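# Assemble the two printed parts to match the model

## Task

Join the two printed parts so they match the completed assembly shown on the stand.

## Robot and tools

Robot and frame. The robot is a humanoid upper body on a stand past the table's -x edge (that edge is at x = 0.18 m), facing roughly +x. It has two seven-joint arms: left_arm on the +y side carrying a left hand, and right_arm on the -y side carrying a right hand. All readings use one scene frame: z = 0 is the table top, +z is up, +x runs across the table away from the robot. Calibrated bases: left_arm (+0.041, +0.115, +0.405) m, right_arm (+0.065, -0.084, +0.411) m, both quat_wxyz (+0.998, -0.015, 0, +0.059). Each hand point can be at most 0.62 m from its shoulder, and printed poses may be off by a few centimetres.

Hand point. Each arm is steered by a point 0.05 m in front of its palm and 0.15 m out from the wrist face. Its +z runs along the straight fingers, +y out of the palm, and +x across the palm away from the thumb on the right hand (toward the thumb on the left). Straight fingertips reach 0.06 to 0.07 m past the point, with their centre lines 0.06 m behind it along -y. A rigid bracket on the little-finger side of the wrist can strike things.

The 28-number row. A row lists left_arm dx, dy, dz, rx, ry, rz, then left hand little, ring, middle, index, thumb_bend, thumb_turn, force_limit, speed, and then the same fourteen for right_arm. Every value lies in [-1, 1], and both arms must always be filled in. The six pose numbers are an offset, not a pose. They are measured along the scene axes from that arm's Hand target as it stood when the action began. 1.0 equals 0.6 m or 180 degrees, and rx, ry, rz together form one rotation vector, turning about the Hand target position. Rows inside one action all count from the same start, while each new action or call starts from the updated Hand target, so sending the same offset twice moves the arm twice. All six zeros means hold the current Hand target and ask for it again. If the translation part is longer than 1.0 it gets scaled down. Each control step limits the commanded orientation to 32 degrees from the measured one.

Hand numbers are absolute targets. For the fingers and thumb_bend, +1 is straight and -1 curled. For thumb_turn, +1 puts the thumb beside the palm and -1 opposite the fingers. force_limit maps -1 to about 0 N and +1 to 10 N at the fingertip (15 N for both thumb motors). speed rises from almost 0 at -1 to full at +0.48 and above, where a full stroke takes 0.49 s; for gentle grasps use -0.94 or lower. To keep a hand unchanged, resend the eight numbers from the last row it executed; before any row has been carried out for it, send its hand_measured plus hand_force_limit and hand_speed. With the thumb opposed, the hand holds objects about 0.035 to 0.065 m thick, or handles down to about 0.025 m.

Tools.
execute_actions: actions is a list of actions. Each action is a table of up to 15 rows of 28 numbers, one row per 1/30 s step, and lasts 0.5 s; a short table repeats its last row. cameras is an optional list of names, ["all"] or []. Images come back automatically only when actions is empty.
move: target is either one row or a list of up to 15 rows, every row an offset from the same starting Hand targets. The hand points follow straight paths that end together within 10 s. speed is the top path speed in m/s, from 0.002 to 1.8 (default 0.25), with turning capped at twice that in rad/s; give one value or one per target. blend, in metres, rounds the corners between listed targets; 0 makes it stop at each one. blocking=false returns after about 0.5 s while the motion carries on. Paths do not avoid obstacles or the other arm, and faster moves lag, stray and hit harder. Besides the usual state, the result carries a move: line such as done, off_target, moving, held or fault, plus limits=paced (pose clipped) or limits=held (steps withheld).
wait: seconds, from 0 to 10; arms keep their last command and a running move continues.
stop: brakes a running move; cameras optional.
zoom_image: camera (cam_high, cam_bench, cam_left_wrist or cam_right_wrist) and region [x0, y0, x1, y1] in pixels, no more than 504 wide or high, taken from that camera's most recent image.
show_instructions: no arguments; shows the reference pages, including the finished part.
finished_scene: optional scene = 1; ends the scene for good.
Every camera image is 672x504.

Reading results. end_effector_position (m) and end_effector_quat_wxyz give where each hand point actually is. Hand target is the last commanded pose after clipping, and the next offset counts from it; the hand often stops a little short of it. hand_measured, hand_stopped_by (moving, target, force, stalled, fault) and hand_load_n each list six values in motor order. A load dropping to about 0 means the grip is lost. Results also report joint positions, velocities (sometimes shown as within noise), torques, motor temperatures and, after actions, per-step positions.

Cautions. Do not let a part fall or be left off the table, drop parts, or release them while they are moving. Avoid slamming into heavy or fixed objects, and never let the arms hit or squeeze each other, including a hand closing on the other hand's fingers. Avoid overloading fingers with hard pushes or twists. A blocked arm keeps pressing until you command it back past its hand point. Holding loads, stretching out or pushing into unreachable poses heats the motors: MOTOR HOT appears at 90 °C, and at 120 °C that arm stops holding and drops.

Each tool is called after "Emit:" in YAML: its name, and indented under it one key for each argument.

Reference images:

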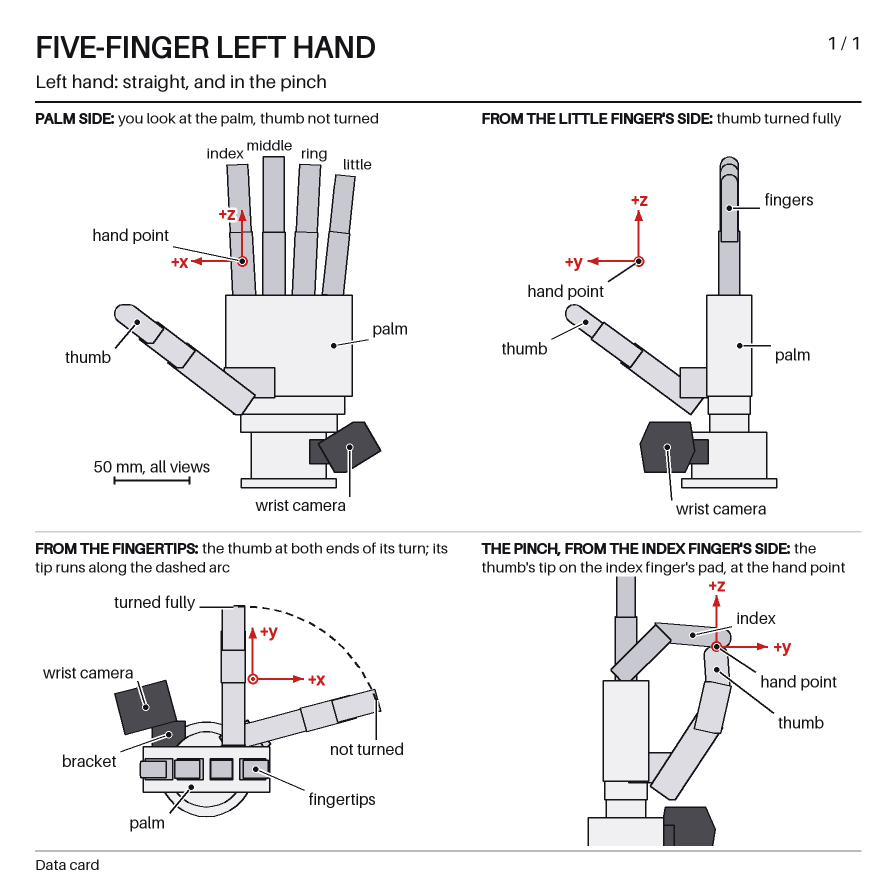

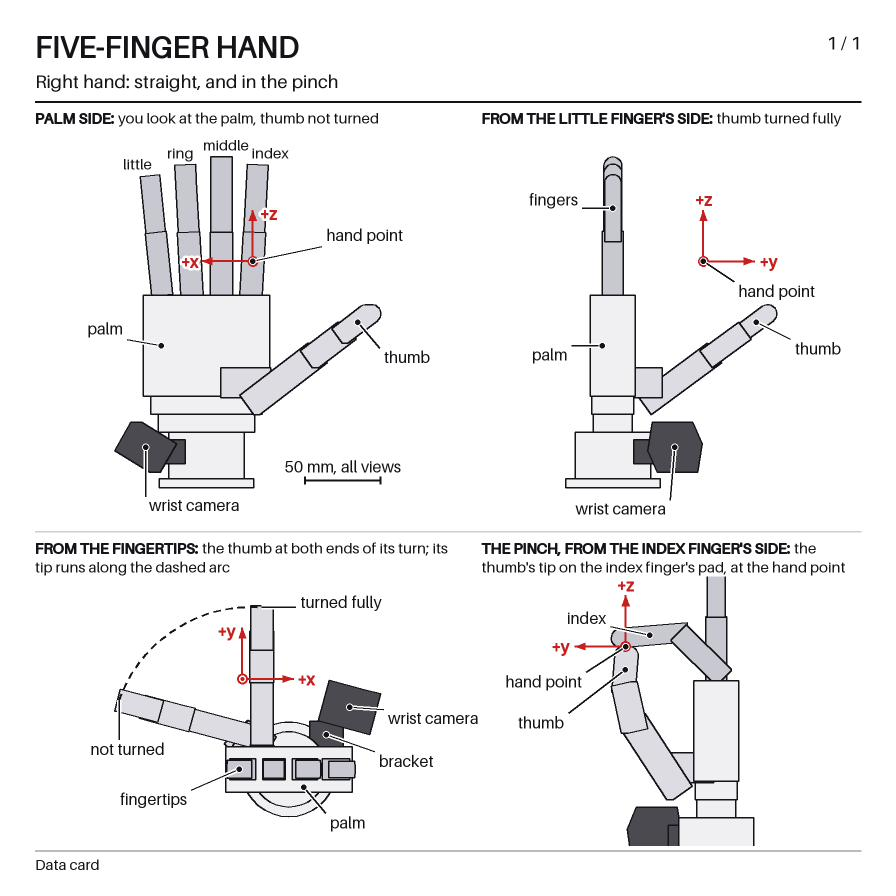

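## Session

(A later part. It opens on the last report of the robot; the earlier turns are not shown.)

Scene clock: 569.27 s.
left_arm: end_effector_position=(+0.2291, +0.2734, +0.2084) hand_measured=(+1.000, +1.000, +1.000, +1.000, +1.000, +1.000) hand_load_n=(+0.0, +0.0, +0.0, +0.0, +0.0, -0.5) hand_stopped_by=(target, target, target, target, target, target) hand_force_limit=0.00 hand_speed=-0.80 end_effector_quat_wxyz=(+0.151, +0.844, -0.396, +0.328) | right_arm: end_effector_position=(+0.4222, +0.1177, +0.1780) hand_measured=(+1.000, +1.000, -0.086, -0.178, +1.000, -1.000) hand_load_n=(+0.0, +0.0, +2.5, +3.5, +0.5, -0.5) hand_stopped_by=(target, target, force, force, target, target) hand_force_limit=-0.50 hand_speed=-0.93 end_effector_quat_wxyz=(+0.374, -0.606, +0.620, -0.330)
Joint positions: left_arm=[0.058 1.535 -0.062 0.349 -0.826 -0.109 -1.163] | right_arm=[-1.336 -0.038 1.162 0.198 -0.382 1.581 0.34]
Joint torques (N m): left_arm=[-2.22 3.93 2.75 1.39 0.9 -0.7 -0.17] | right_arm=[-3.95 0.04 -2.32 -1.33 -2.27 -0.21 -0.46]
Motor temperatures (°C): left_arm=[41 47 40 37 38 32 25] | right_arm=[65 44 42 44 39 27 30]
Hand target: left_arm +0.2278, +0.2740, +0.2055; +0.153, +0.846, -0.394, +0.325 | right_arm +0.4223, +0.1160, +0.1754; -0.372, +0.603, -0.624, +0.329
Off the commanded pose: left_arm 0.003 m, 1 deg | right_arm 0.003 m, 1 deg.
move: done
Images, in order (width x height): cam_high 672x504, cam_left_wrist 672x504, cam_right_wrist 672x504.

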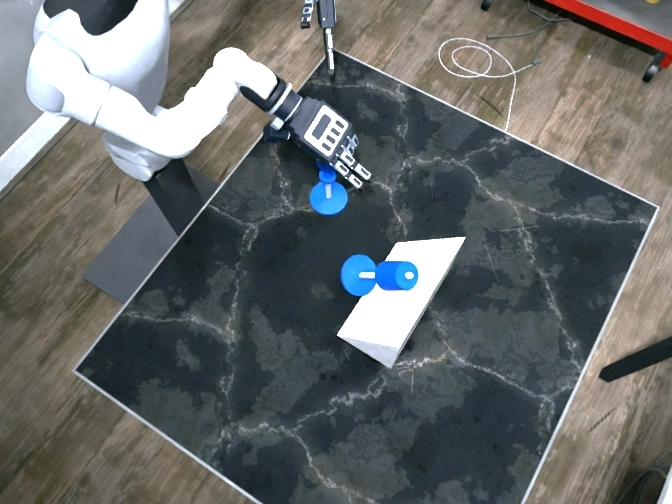

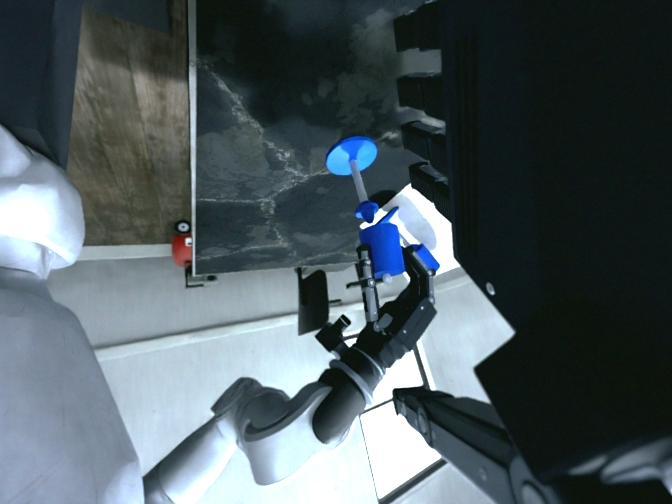

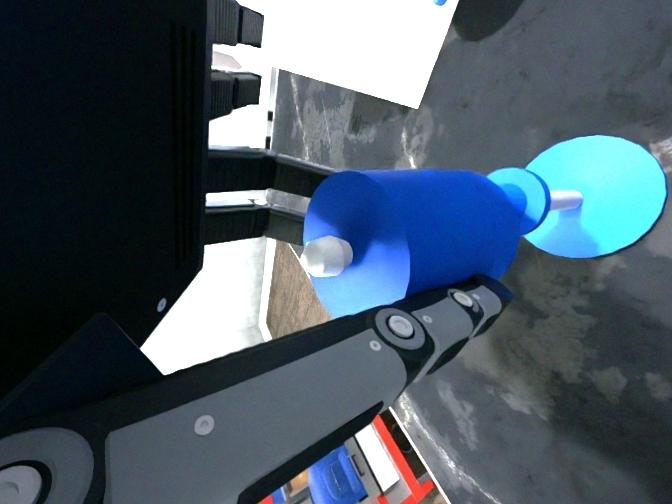

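Emit:
move:
  target: [0,0,0,0,0,0,1,1,1,1,1,1,0,-0.8,-0.0225,-0.003,0.0,-0.0082,0.0098,0,1,1,-0.4,-0.4,1,-1,-0.5,-0.93]
  speed: 0.08
  cameras: ["cam_left_wrist","cam_high","cam_right_wrist"]

Emit:
zoom_image:
  camera: "cam_left_wrist"
  region: [330, 180, 420, 300]

Emit:
zoom_image:
  camera: "cam_high"
  region: [280, 130, 370, 220]

Scene clock: 581.37 s.
left_arm: end_effector_position=(+0.2291, +0.2734, +0.2084) hand_measured=(+1.000, +1.000, +1.000, +1.000, +1.000, +1.000) hand_load_n=(+0.0, +0.0, +0.0, +0.0, +0.0, +0.0) hand_stopped_by=(target, target, target, target, target, target) hand_force_limit=0.00 hand_speed=-0.80 end_effector_quat_wxyz=(+0.151, +0.844, -0.396, +0.328) | right_arm: end_effector_position=(+0.4076, +0.1149, +0.1749) hand_measured=(+1.000, +1.000, -0.086, -0.178, +1.000, -1.000) hand_load_n=(+0.0, +0.0, +2.5, +3.5, +0.5, -0.5) hand_stopped_by=(target, target, force, force, target, target) hand_force_limit=-0.50 hand_speed=-0.93 end_effector_quat_wxyz=(+0.353, -0.614, +0.628, -0.322)
Joint positions: left_arm=[0.058 1.535 -0.062 0.349 -0.826 -0.109 -1.163] | right_arm=[-1.336 -0.03 1.204 0.166 -0.523 1.647 0.534]
Joint torques (N m): left_arm=[-2.31 3.89 2.9 1.41 0.83 -0.7 -0.16] | right_arm=[-4.58 0.22 -1.08 -1.27 -2.74 -0.07 -0.27]
Motor temperatures (°C): left_arm=[41 47 40 37 38 32 25] | right_arm=[61 44 42 44 39 27 30]
Hand target: left_arm +0.2278, +0.2740, +0.2055; +0.153, +0.846, -0.394, +0.325 | right_arm +0.4088, +0.1142, +0.1754; -0.354, +0.613, -0.626, +0.327
Off the commanded pose: left_arm 0.003 m, 1 deg | right_arm 0.001 m, 1 deg.
joint sent to its limit (right arm) — joint 6 (wrist pitch), upper limit. The joint targets still meet the commanded pose.
move: done
Images, in order (width x height): cam_high 672x504, cam_left_wrist 672x504, cam_right_wrist 672x504.

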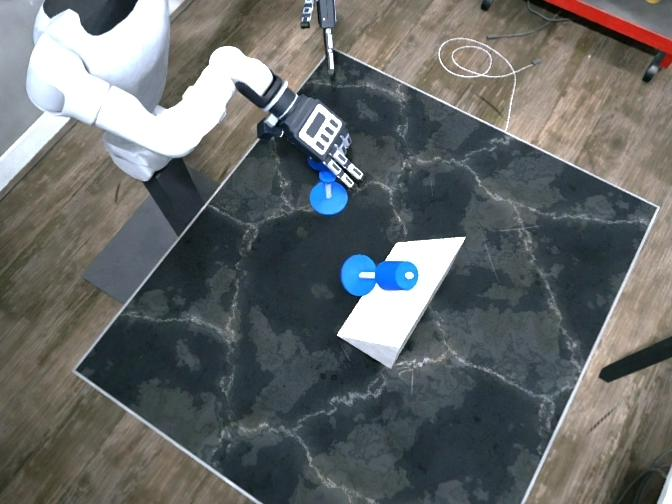

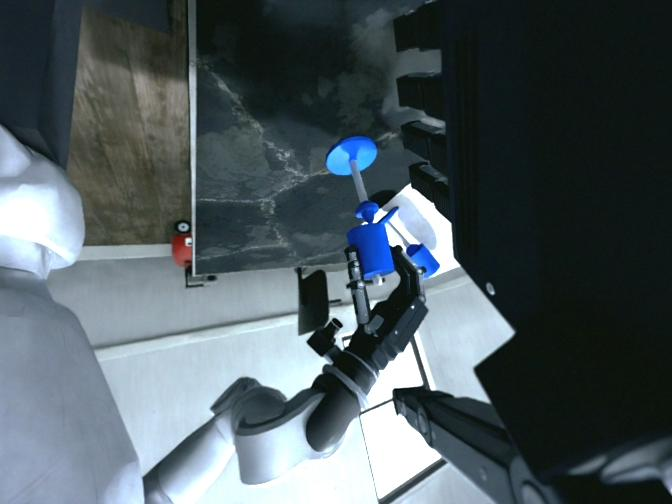

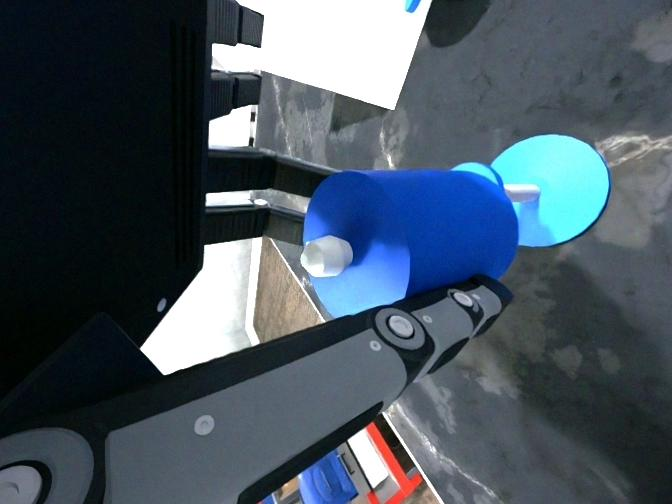

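Scaled by 4.200 from the camera's 672x504 image, which has a finer 960x720 frame.

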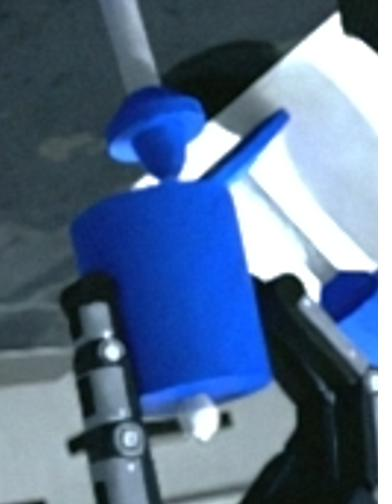

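Scaled by 5.600 from the camera's 672x504 image, which has a finer 960x720 frame.

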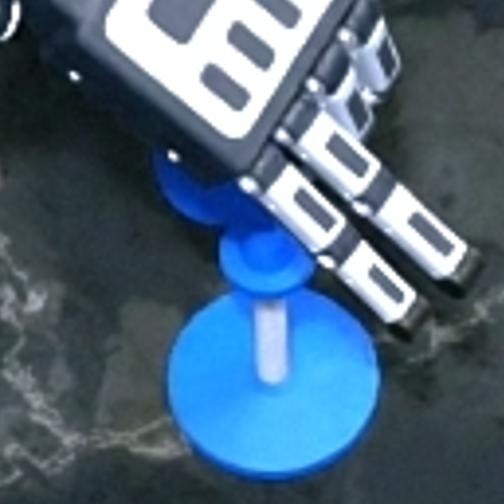

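Emit:
move:
  target: [0,0,0,0,0,0,1,1,1,1,1,1,0,-0.8,0.0165,-0.005,0.0,0,0,0,1,1,-0.4,-0.4,1,-1,-0.5,-0.93]
  speed: 0.06
  cameras: ["cam_left_wrist","cam_high","cam_right_wrist"]

Emit:
zoom_image:
  camera: "cam_left_wrist"
  region: [330, 180, 420, 300]

Emit:
zoom_image:
  camera: "cam_high"
  region: [280, 130, 370, 220]

Emit:
zoom_image:
  camera: "cam_right_wrist"
  region: [300, 120, 620, 340]

Scene clock: 598.23 s.
left_arm: end_effector_position=(+0.2291, +0.2734, +0.2084) hand_measured=(+1.000, +1.000, +1.000, +1.000, +1.000, +1.000) hand_load_n=(+0.0, +0.0, +0.0, -0.5, +0.0, +0.0) hand_stopped_by=(target, target, target, target, target, target) hand_force_limit=0.00 hand_speed=-0.80 end_effector_quat_wxyz=(+0.151, +0.844, -0.396, +0.328) | right_arm: end_effector_position=(+0.4163, +0.1125, +0.1744) hand_measured=(+1.000, +1.000, -0.086, -0.178, +1.000, -1.000) hand_load_n=(+0.0, +0.0, +2.5, +3.5, +1.0, -0.5) hand_stopped_by=(target, target, force, force, target, target) hand_force_limit=-0.50 hand_speed=-0.93 end_effector_quat_wxyz=(+0.353, -0.617, +0.623, -0.326)
Joint positions: left_arm=[0.058 1.535 -0.062 0.349 -0.826 -0.109 -1.163] | right_arm=[-1.336 -0.042 1.189 0.202 -0.523 1.591 0.529]
Joint torques (N m): left_arm=[-2.18 4 2.84 1.41 0.9 -0.69 -0.15] | right_arm=[-4.58 -0.32 -2.26 -1.3 -2.23 -0.2 -0.43]
Motor temperatures (°C): left_arm=[41 48 40 37 38 32 25] | right_arm=[61 44 41 44 39 27 30]
Hand target: left_arm +0.2278, +0.2740, +0.2055; +0.153, +0.846, -0.394, +0.325 | right_arm +0.4187, +0.1112, +0.1754; -0.354, +0.613, -0.626, +0.327
Off the commanded pose: left_arm 0.003 m, 1 deg | right_arm 0.003 m, 1 deg.
move: done
Images, in order (width x height): cam_high 672x504, cam_left_wrist 672x504, cam_right_wrist 672x504.

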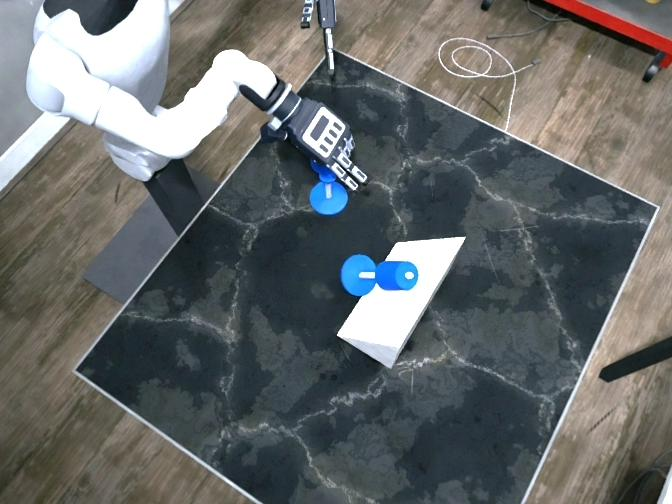

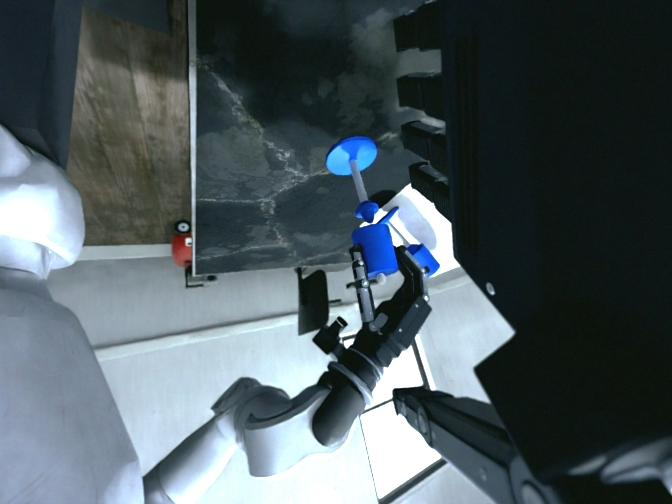

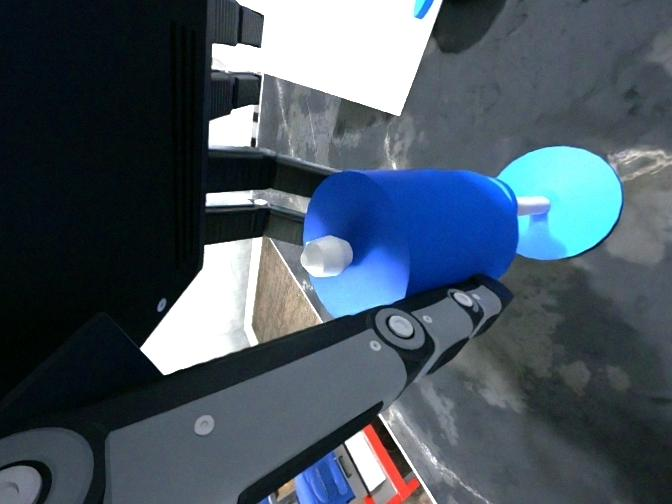

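Scaled by 4.200 from the camera's 672x504 image, which has a finer 960x720 frame.

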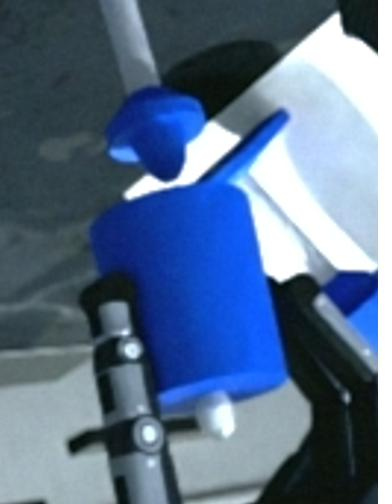

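Scaled by 5.600 from the camera's 672x504 image, which has a finer 960x720 frame.

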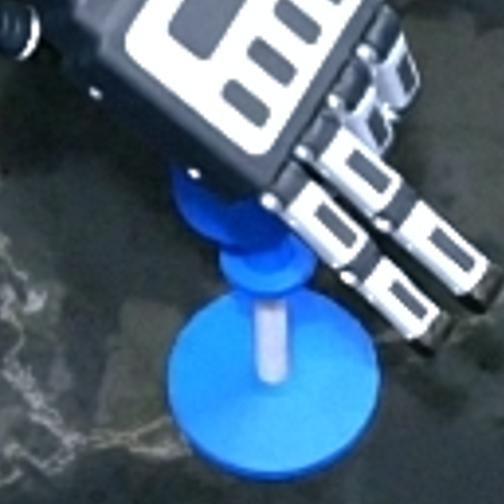

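Scaled by 1.575 from the camera's 672x504 image, which has a finer 960x720 frame.

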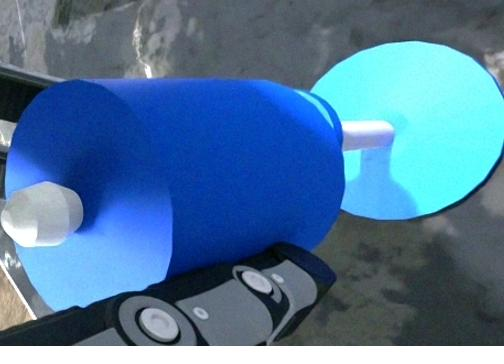

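Emit:
move:
  target: [0,0,0,0,0,0,1,1,1,1,1,1,0,-0.8,0.0093,-0.0062,-0.0123,0,0,0,1,1,-0.4,-0.4,1,-1,-0.5,-0.93]
  speed: 0.05
  cameras: ["cam_left_wrist","cam_high","cam_right_wrist"]

Emit:
zoom_image:
  camera: "cam_left_wrist"
  region: [330, 180, 420, 300]

Emit:
zoom_image:
  camera: "cam_high"
  region: [280, 130, 370, 220]

Emit:
zoom_image:
  camera: "cam_right_wrist"
  region: [300, 120, 640, 340]

Scene clock: 624.53 s.
left_arm: end_effector_position=(+0.2291, +0.2734, +0.2084) hand_measured=(+1.000, +1.000, +1.000, +1.000, +1.000, +1.000) hand_load_n=(+0.0, +0.0, +0.0, +0.0, +0.0, +0.0) hand_stopped_by=(target, target, target, target, target, target) hand_force_limit=0.00 hand_speed=-0.80 end_effector_quat_wxyz=(+0.151, +0.844, -0.396, +0.328) | right_arm: end_effector_position=(+0.4241, +0.1106, +0.1718) hand_measured=(+1.000, +1.000, -0.086, -0.178, +1.000, -1.000) hand_load_n=(+0.0, +0.0, +2.5, +3.0, +1.0, -0.5) hand_stopped_by=(target, target, force, force, target, target) hand_force_limit=-0.50 hand_speed=-0.93 end_effector_quat_wxyz=(+0.359, -0.616, +0.620, -0.329)
Joint positions: left_arm=[0.058 1.535 -0.062 0.349 -0.826 -0.109 -1.163] | right_arm=[-1.314 -0.049 1.163 0.232 -0.523 1.536 0.493]
Joint torques (N m): left_arm=[-2.29 3.98 2.79 1.55 0.79 -0.68 -0.17] | right_arm=[-3.81 -0.33 -2.28 -1.4 -2.14 -0.21 -0.45]
Motor temperatures (°C): left_arm=[41 48 40 36 38 32 24] | right_arm=[61 44 42 44 39 27 30]
Hand target: left_arm +0.2278, +0.2740, +0.2055; +0.153, +0.846, -0.394, +0.325 | right_arm +0.4243, +0.1075, +0.1680; -0.354, +0.613, -0.626, +0.327
Off the commanded pose: left_arm 0.003 m, 1 deg | right_arm 0.005 m, 1 deg.
move: off_target (right_arm)
Images, in order (width x height): cam_high 672x504, cam_left_wrist 672x504, cam_right_wrist 672x504.

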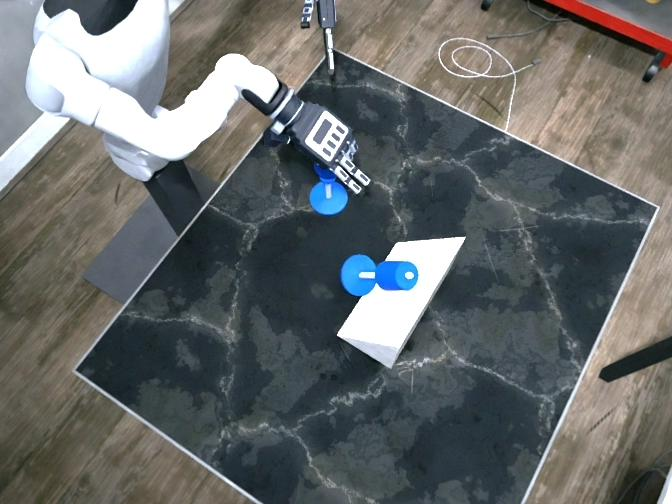

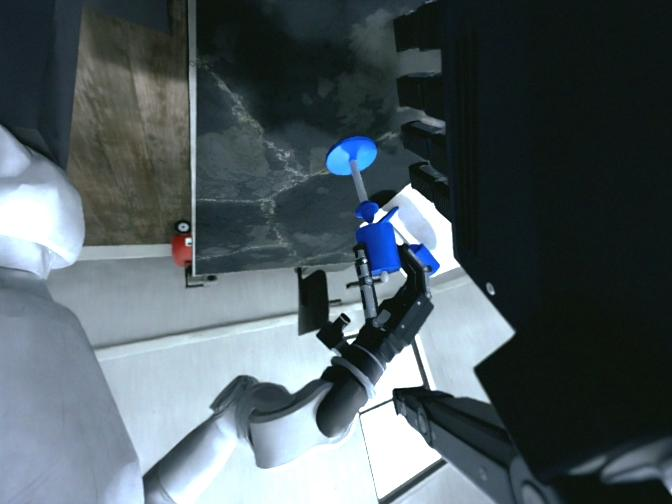

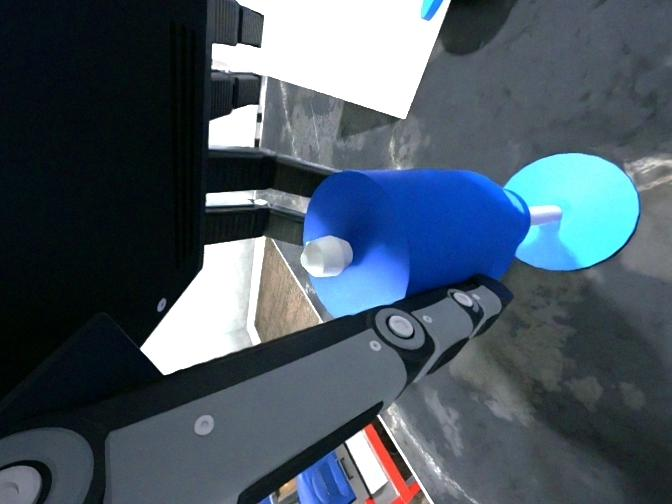

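Scaled by 4.200 from the camera's 672x504 image, which has a finer 960x720 frame.

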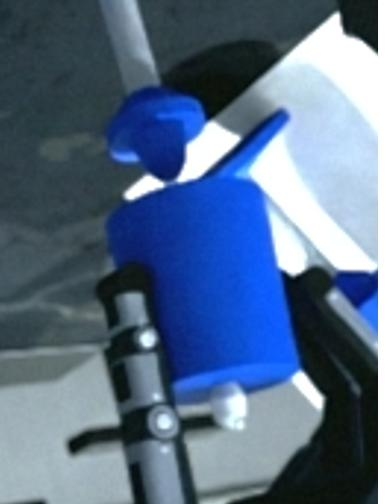

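Scaled by 5.600 from the camera's 672x504 image, which has a finer 960x720 frame.

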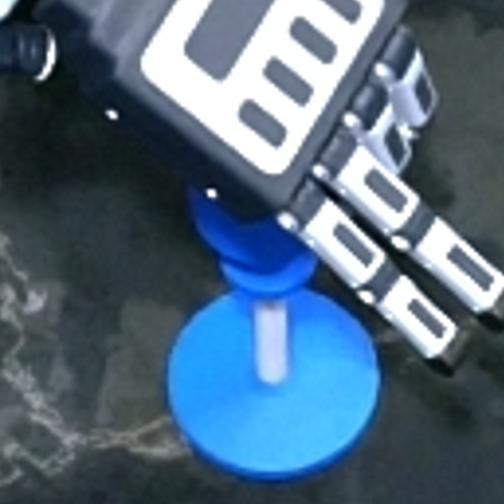

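Scaled by 1.482 from the camera's 672x504 image, which has a finer 960x720 frame.

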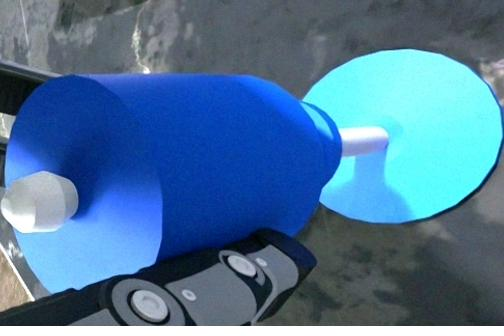

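Emit:
move:
  target: [0,0,0,0,0,0,1,1,1,1,1,1,0,-0.8,-0.0035,-0.001,-0.0067,0,0,0,1,1,-0.4,-0.4,1,-1,-0.5,-0.93]
  speed: 0.05
  cameras: ["cam_left_wrist","cam_high","cam_right_wrist"]

Emit:
zoom_image:
  camera: "cam_left_wrist"
  region: [330, 180, 420, 300]

Emit:
zoom_image:
  camera: "cam_high"
  region: [280, 130, 370, 220]

Emit:
zoom_image:
  camera: "cam_right_wrist"
  region: [300, 120, 640, 340]

Scene clock: 636.20 s.
left_arm: end_effector_position=(+0.2291, +0.2734, +0.2084) hand_measured=(+1.000, +1.000, +1.000, +1.000, +1.000, +1.000) hand_load_n=(+0.0, +0.0, +0.0, +0.0, +0.0, +0.0) hand_stopped_by=(target, target, target, target, target, target) hand_force_limit=0.00 hand_speed=-0.80 end_effector_quat_wxyz=(+0.151, +0.844, -0.396, +0.328) | right_arm: end_effector_position=(+0.4235, +0.1078, +0.1673) hand_measured=(+1.000, +1.000, -0.086, -0.178, +1.000, -1.000) hand_load_n=(+0.0, +0.0, +2.5, +3.0, +1.0, -0.5) hand_stopped_by=(target, target, force, force, target, target) hand_force_limit=-0.50 hand_speed=-0.93 end_effector_quat_wxyz=(+0.357, -0.614, +0.621, -0.331)
Joint positions: left_arm=[0.058 1.535 -0.062 0.349 -0.826 -0.109 -1.163] | right_arm=[-1.296 -0.049 1.163 0.232 -0.523 1.536 0.476]
Joint torques (N m): left_arm=[-2.23 3.98 2.76 1.49 0.95 -0.67 -0.15] | right_arm=[-3.85 0.12 -2.15 -1.97 -2.14 -0.16 -0.46]
Motor temperatures (°C): left_arm=[41 48 40 36 38 32 24] | right_arm=[59 44 42 44 39 27 30]
Hand target: left_arm +0.2278, +0.2740, +0.2055; +0.153, +0.846, -0.394, +0.325 | right_arm +0.4222, +0.1069, +0.1640; -0.354, +0.613, -0.626, +0.327
Off the commanded pose: left_arm 0.003 m, 1 deg | right_arm 0.004 m, 1 deg.
move: off_target (right_arm)
Images, in order (width x height): cam_high 672x504, cam_left_wrist 672x504, cam_right_wrist 672x504.

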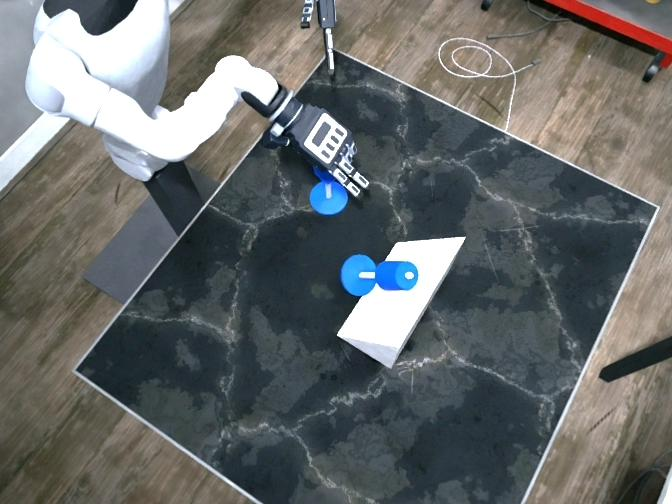

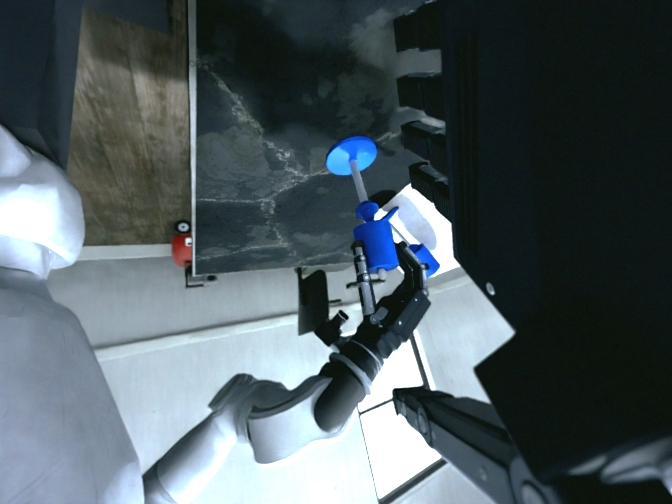

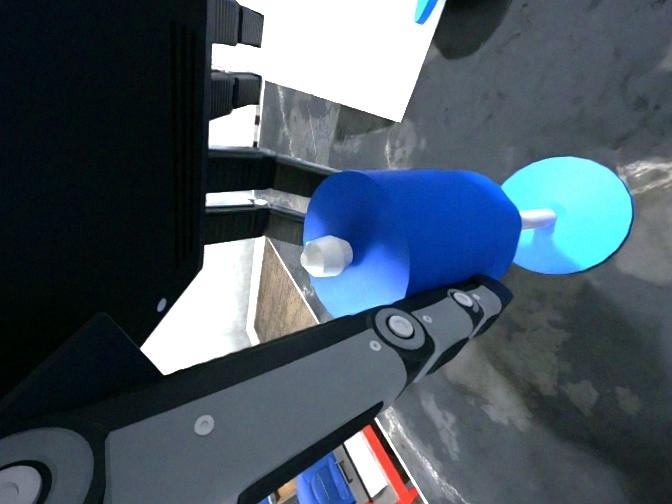

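Scaled by 4.200 from the camera's 672x504 image, which has a finer 960x720 frame.

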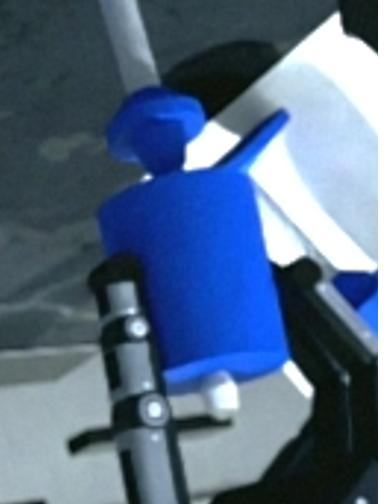

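Scaled by 5.600 from the camera's 672x504 image, which has a finer 960x720 frame.

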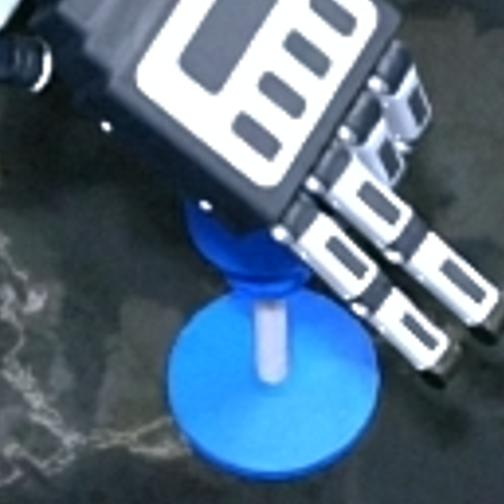

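Scaled by 1.482 from the camera's 672x504 image, which has a finer 960x720 frame.

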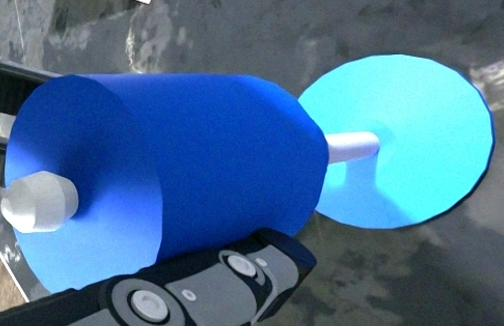

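Emit:
move:
  target: [0,0,0,0,0,0,1,1,1,1,1,1,0,-0.8,0,0,-0.018,0,0,0,1,1,-0.4,-0.4,1,-1,-0.5,-0.93]
  speed: 0.03
  cameras: ["cam_left_wrist","cam_high","cam_right_wrist"]

Emit:
zoom_image:
  camera: "cam_left_wrist"
  region: [330, 180, 420, 300]

Emit:
zoom_image:
  camera: "cam_high"
  region: [280, 130, 370, 220]

Emit:
zoom_image:
  camera: "cam_right_wrist"
  region: [300, 120, 640, 340]

Scene clock: 646.43 s.
left_arm: end_effector_position=(+0.2291, +0.2734, +0.2084) hand_measured=(+1.000, +1.000, +1.000, +1.000, +1.000, +1.000) hand_load_n=(+0.0, +0.0, +0.0, +0.0, +0.0, +0.0) hand_stopped_by=(target, target, target, target, target, target) hand_force_limit=0.00 hand_speed=-0.80 end_effector_quat_wxyz=(+0.151, +0.844, -0.396, +0.328) | right_arm: end_effector_position=(+0.4233, +0.1084, +0.1570) hand_measured=(+1.000, +1.000, -0.086, -0.178, +1.000, -1.000) hand_load_n=(+0.0, +0.0, +2.5, +3.5, +1.0, -0.5) hand_stopped_by=(target, target, force, force, target, target) hand_force_limit=-0.50 hand_speed=-0.93 end_effector_quat_wxyz=(+0.358, -0.614, +0.621, -0.330)
Joint positions: left_arm=[0.058 1.535 -0.062 0.349 -0.826 -0.109 -1.163] | right_arm=[-1.254 -0.03 1.144 0.265 -0.523 1.496 0.423]
Joint torques (N m): left_arm=[-2.18 3.91 2.86 1.46 0.86 -0.69 -0.16] | right_arm=[-3.77 0.43 -2.1 -1.58 -2.1 -0.21 -0.44]
Motor temperatures (°C): left_arm=[41 48 40 36 38 32 24] | right_arm=[58 44 42 44 39 27 30]
Hand target: left_arm +0.2278, +0.2740, +0.2055; +0.153, +0.846, -0.394, +0.325 | right_arm +0.4222, +0.1069, +0.1532; -0.354, +0.613, -0.626, +0.327
Off the commanded pose: left_arm 0.003 m, 1 deg | right_arm 0.004 m, 1 deg.
move: off_target (right_arm)
Images, in order (width x height): cam_high 672x504, cam_left_wrist 672x504, cam_right_wrist 672x504.

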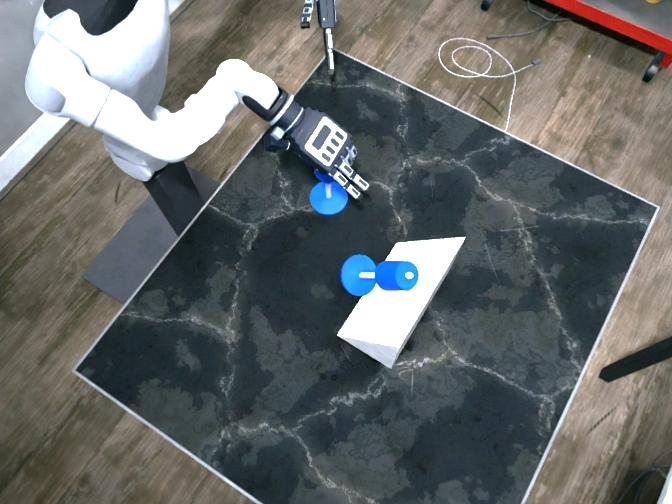

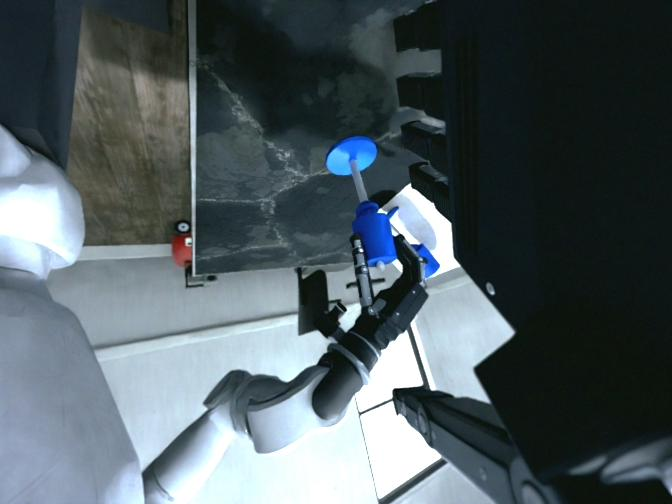

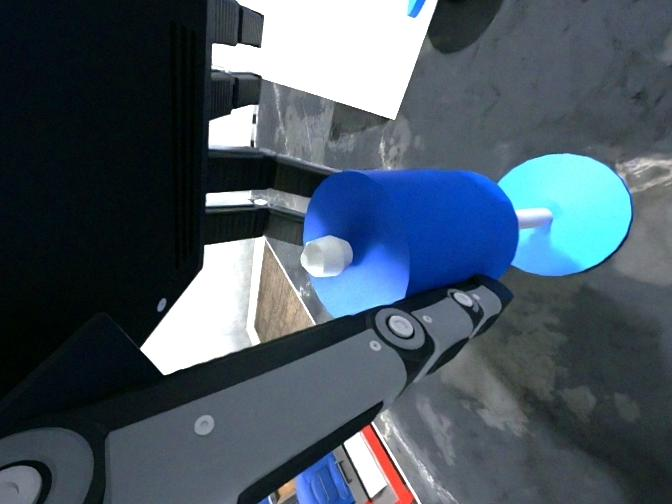

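Scaled by 4.200 from the camera's 672x504 image, which has a finer 960x720 frame.

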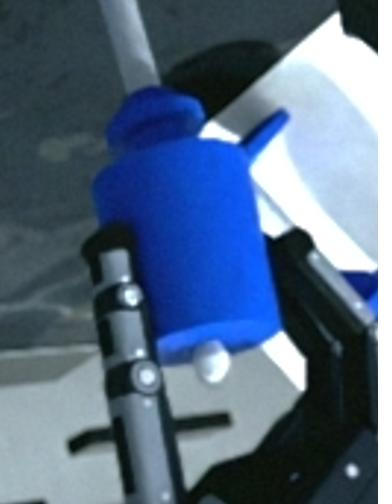

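Scaled by 5.600 from the camera's 672x504 image, which has a finer 960x720 frame.

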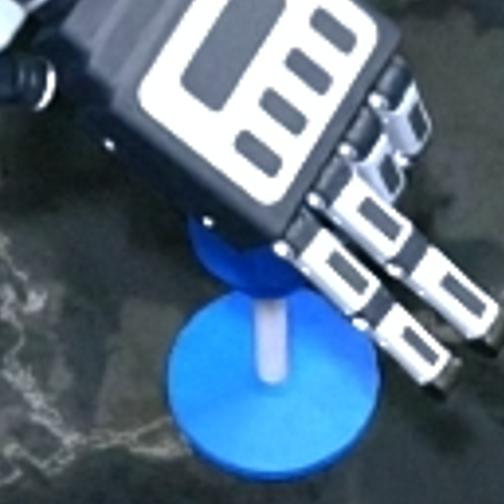

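Scaled by 1.482 from the camera's 672x504 image, which has a finer 960x720 frame.

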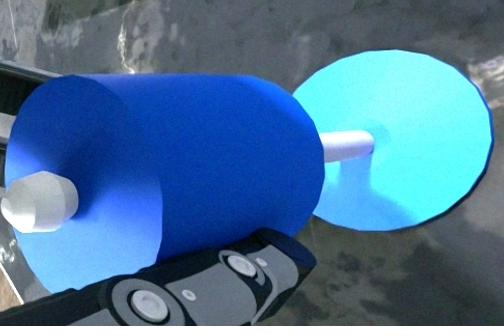

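Emit:
move:
  target: [0,0,0,0,0,0,1,1,1,1,1,1,0,-0.8,-0.0028,-0.001,-0.017,0,0,0,1,1,-0.4,-0.4,1,-1,-0.5,-0.93]
  speed: 0.03
  cameras: ["cam_left_wrist","cam_high","cam_right_wrist"]

Emit:
zoom_image:
  camera: "cam_left_wrist"
  region: [330, 180, 420, 300]

Emit:
zoom_image:
  camera: "cam_high"
  region: [280, 130, 370, 220]

Scene clock: 656.27 s.
left_arm: end_effector_position=(+0.2291, +0.2734, +0.2084) hand_measured=(+1.000, +1.000, +1.000, +1.000, +1.000, +1.000) hand_load_n=(+0.0, +0.0, +0.0, +0.0, +0.0, +0.0) hand_stopped_by=(target, target, target, target, target, target) hand_force_limit=0.00 hand_speed=-0.80 end_effector_quat_wxyz=(+0.151, +0.844, -0.396, +0.328) | right_arm: end_effector_position=(+0.4217, +0.1075, +0.1460) hand_measured=(+1.000, +1.000, -0.086, -0.178, +1.000, -1.000) hand_load_n=(+0.0, +0.0, +2.5, +3.5, +0.5, -0.5) hand_stopped_by=(target, target, force, force, target, target) hand_force_limit=-0.50 hand_speed=-0.93 end_effector_quat_wxyz=(+0.359, -0.614, +0.621, -0.329)
Joint positions: left_arm=[0.058 1.535 -0.062 0.349 -0.826 -0.109 -1.163] | right_arm=[-1.219 -0.023 1.136 0.28 -0.467 1.472 0.333]
Joint torques (N m): left_arm=[-2.29 3.92 2.78 1.39 0.9 -0.7 -0.14] | right_arm=[-4.2 0.58 -1.78 -1.68 -1.82 -0.08 -0.43]
Motor temperatures (°C): left_arm=[41 48 40 36 38 32 24] | right_arm=[57 44 42 44 39 27 30]
Hand target: left_arm +0.2278, +0.2740, +0.2055; +0.153, +0.846, -0.394, +0.325 | right_arm +0.4205, +0.1063, +0.1430; -0.354, +0.613, -0.626, +0.327
Off the commanded pose: left_arm 0.003 m, 1 deg | right_arm 0.003 m, 1 deg.
joint sent to its limit (right arm) — joint 2 (shoulder roll), upper limit. The joint targets still meet the commanded pose.
move: done
Images, in order (width x height): cam_high 672x504, cam_left_wrist 672x504, cam_right_wrist 672x504.

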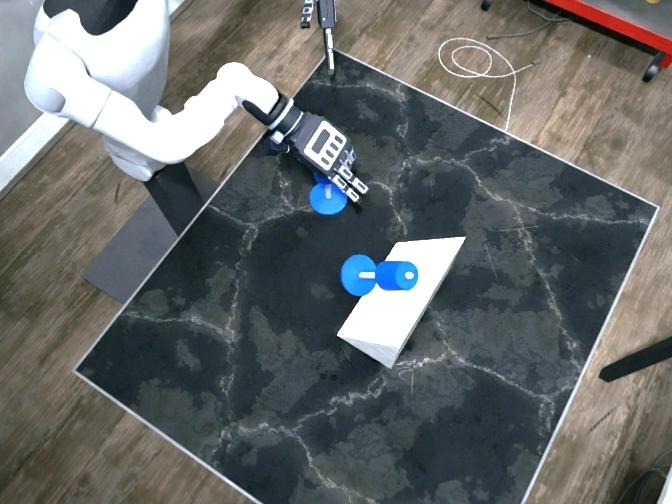

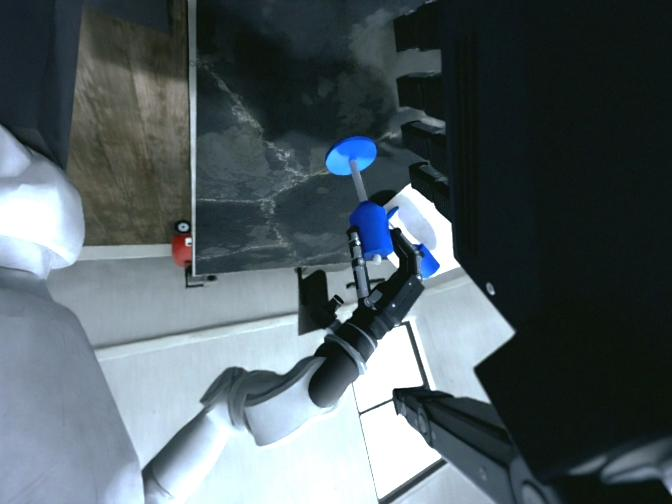

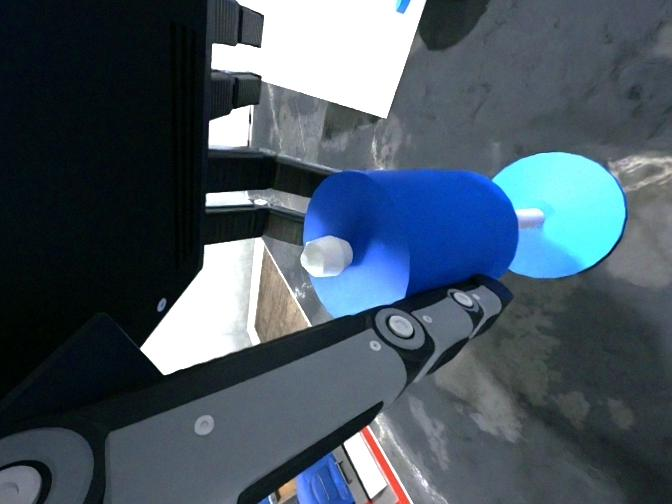

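Scaled by 4.200 from the camera's 672x504 image, which has a finer 960x720 frame.

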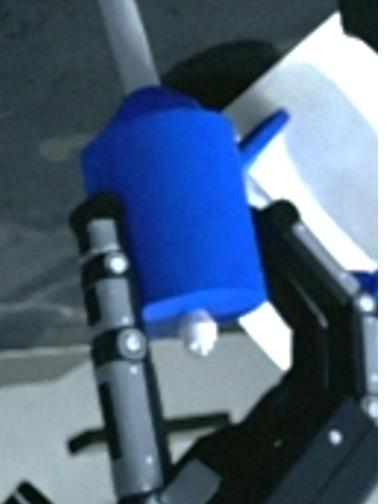

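Scaled by 5.600 from the camera's 672x504 image, which has a finer 960x720 frame.

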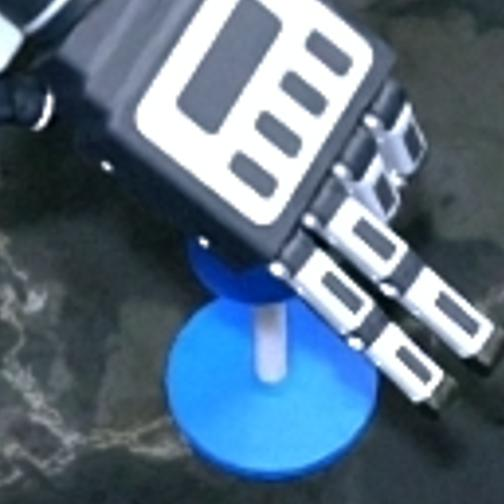

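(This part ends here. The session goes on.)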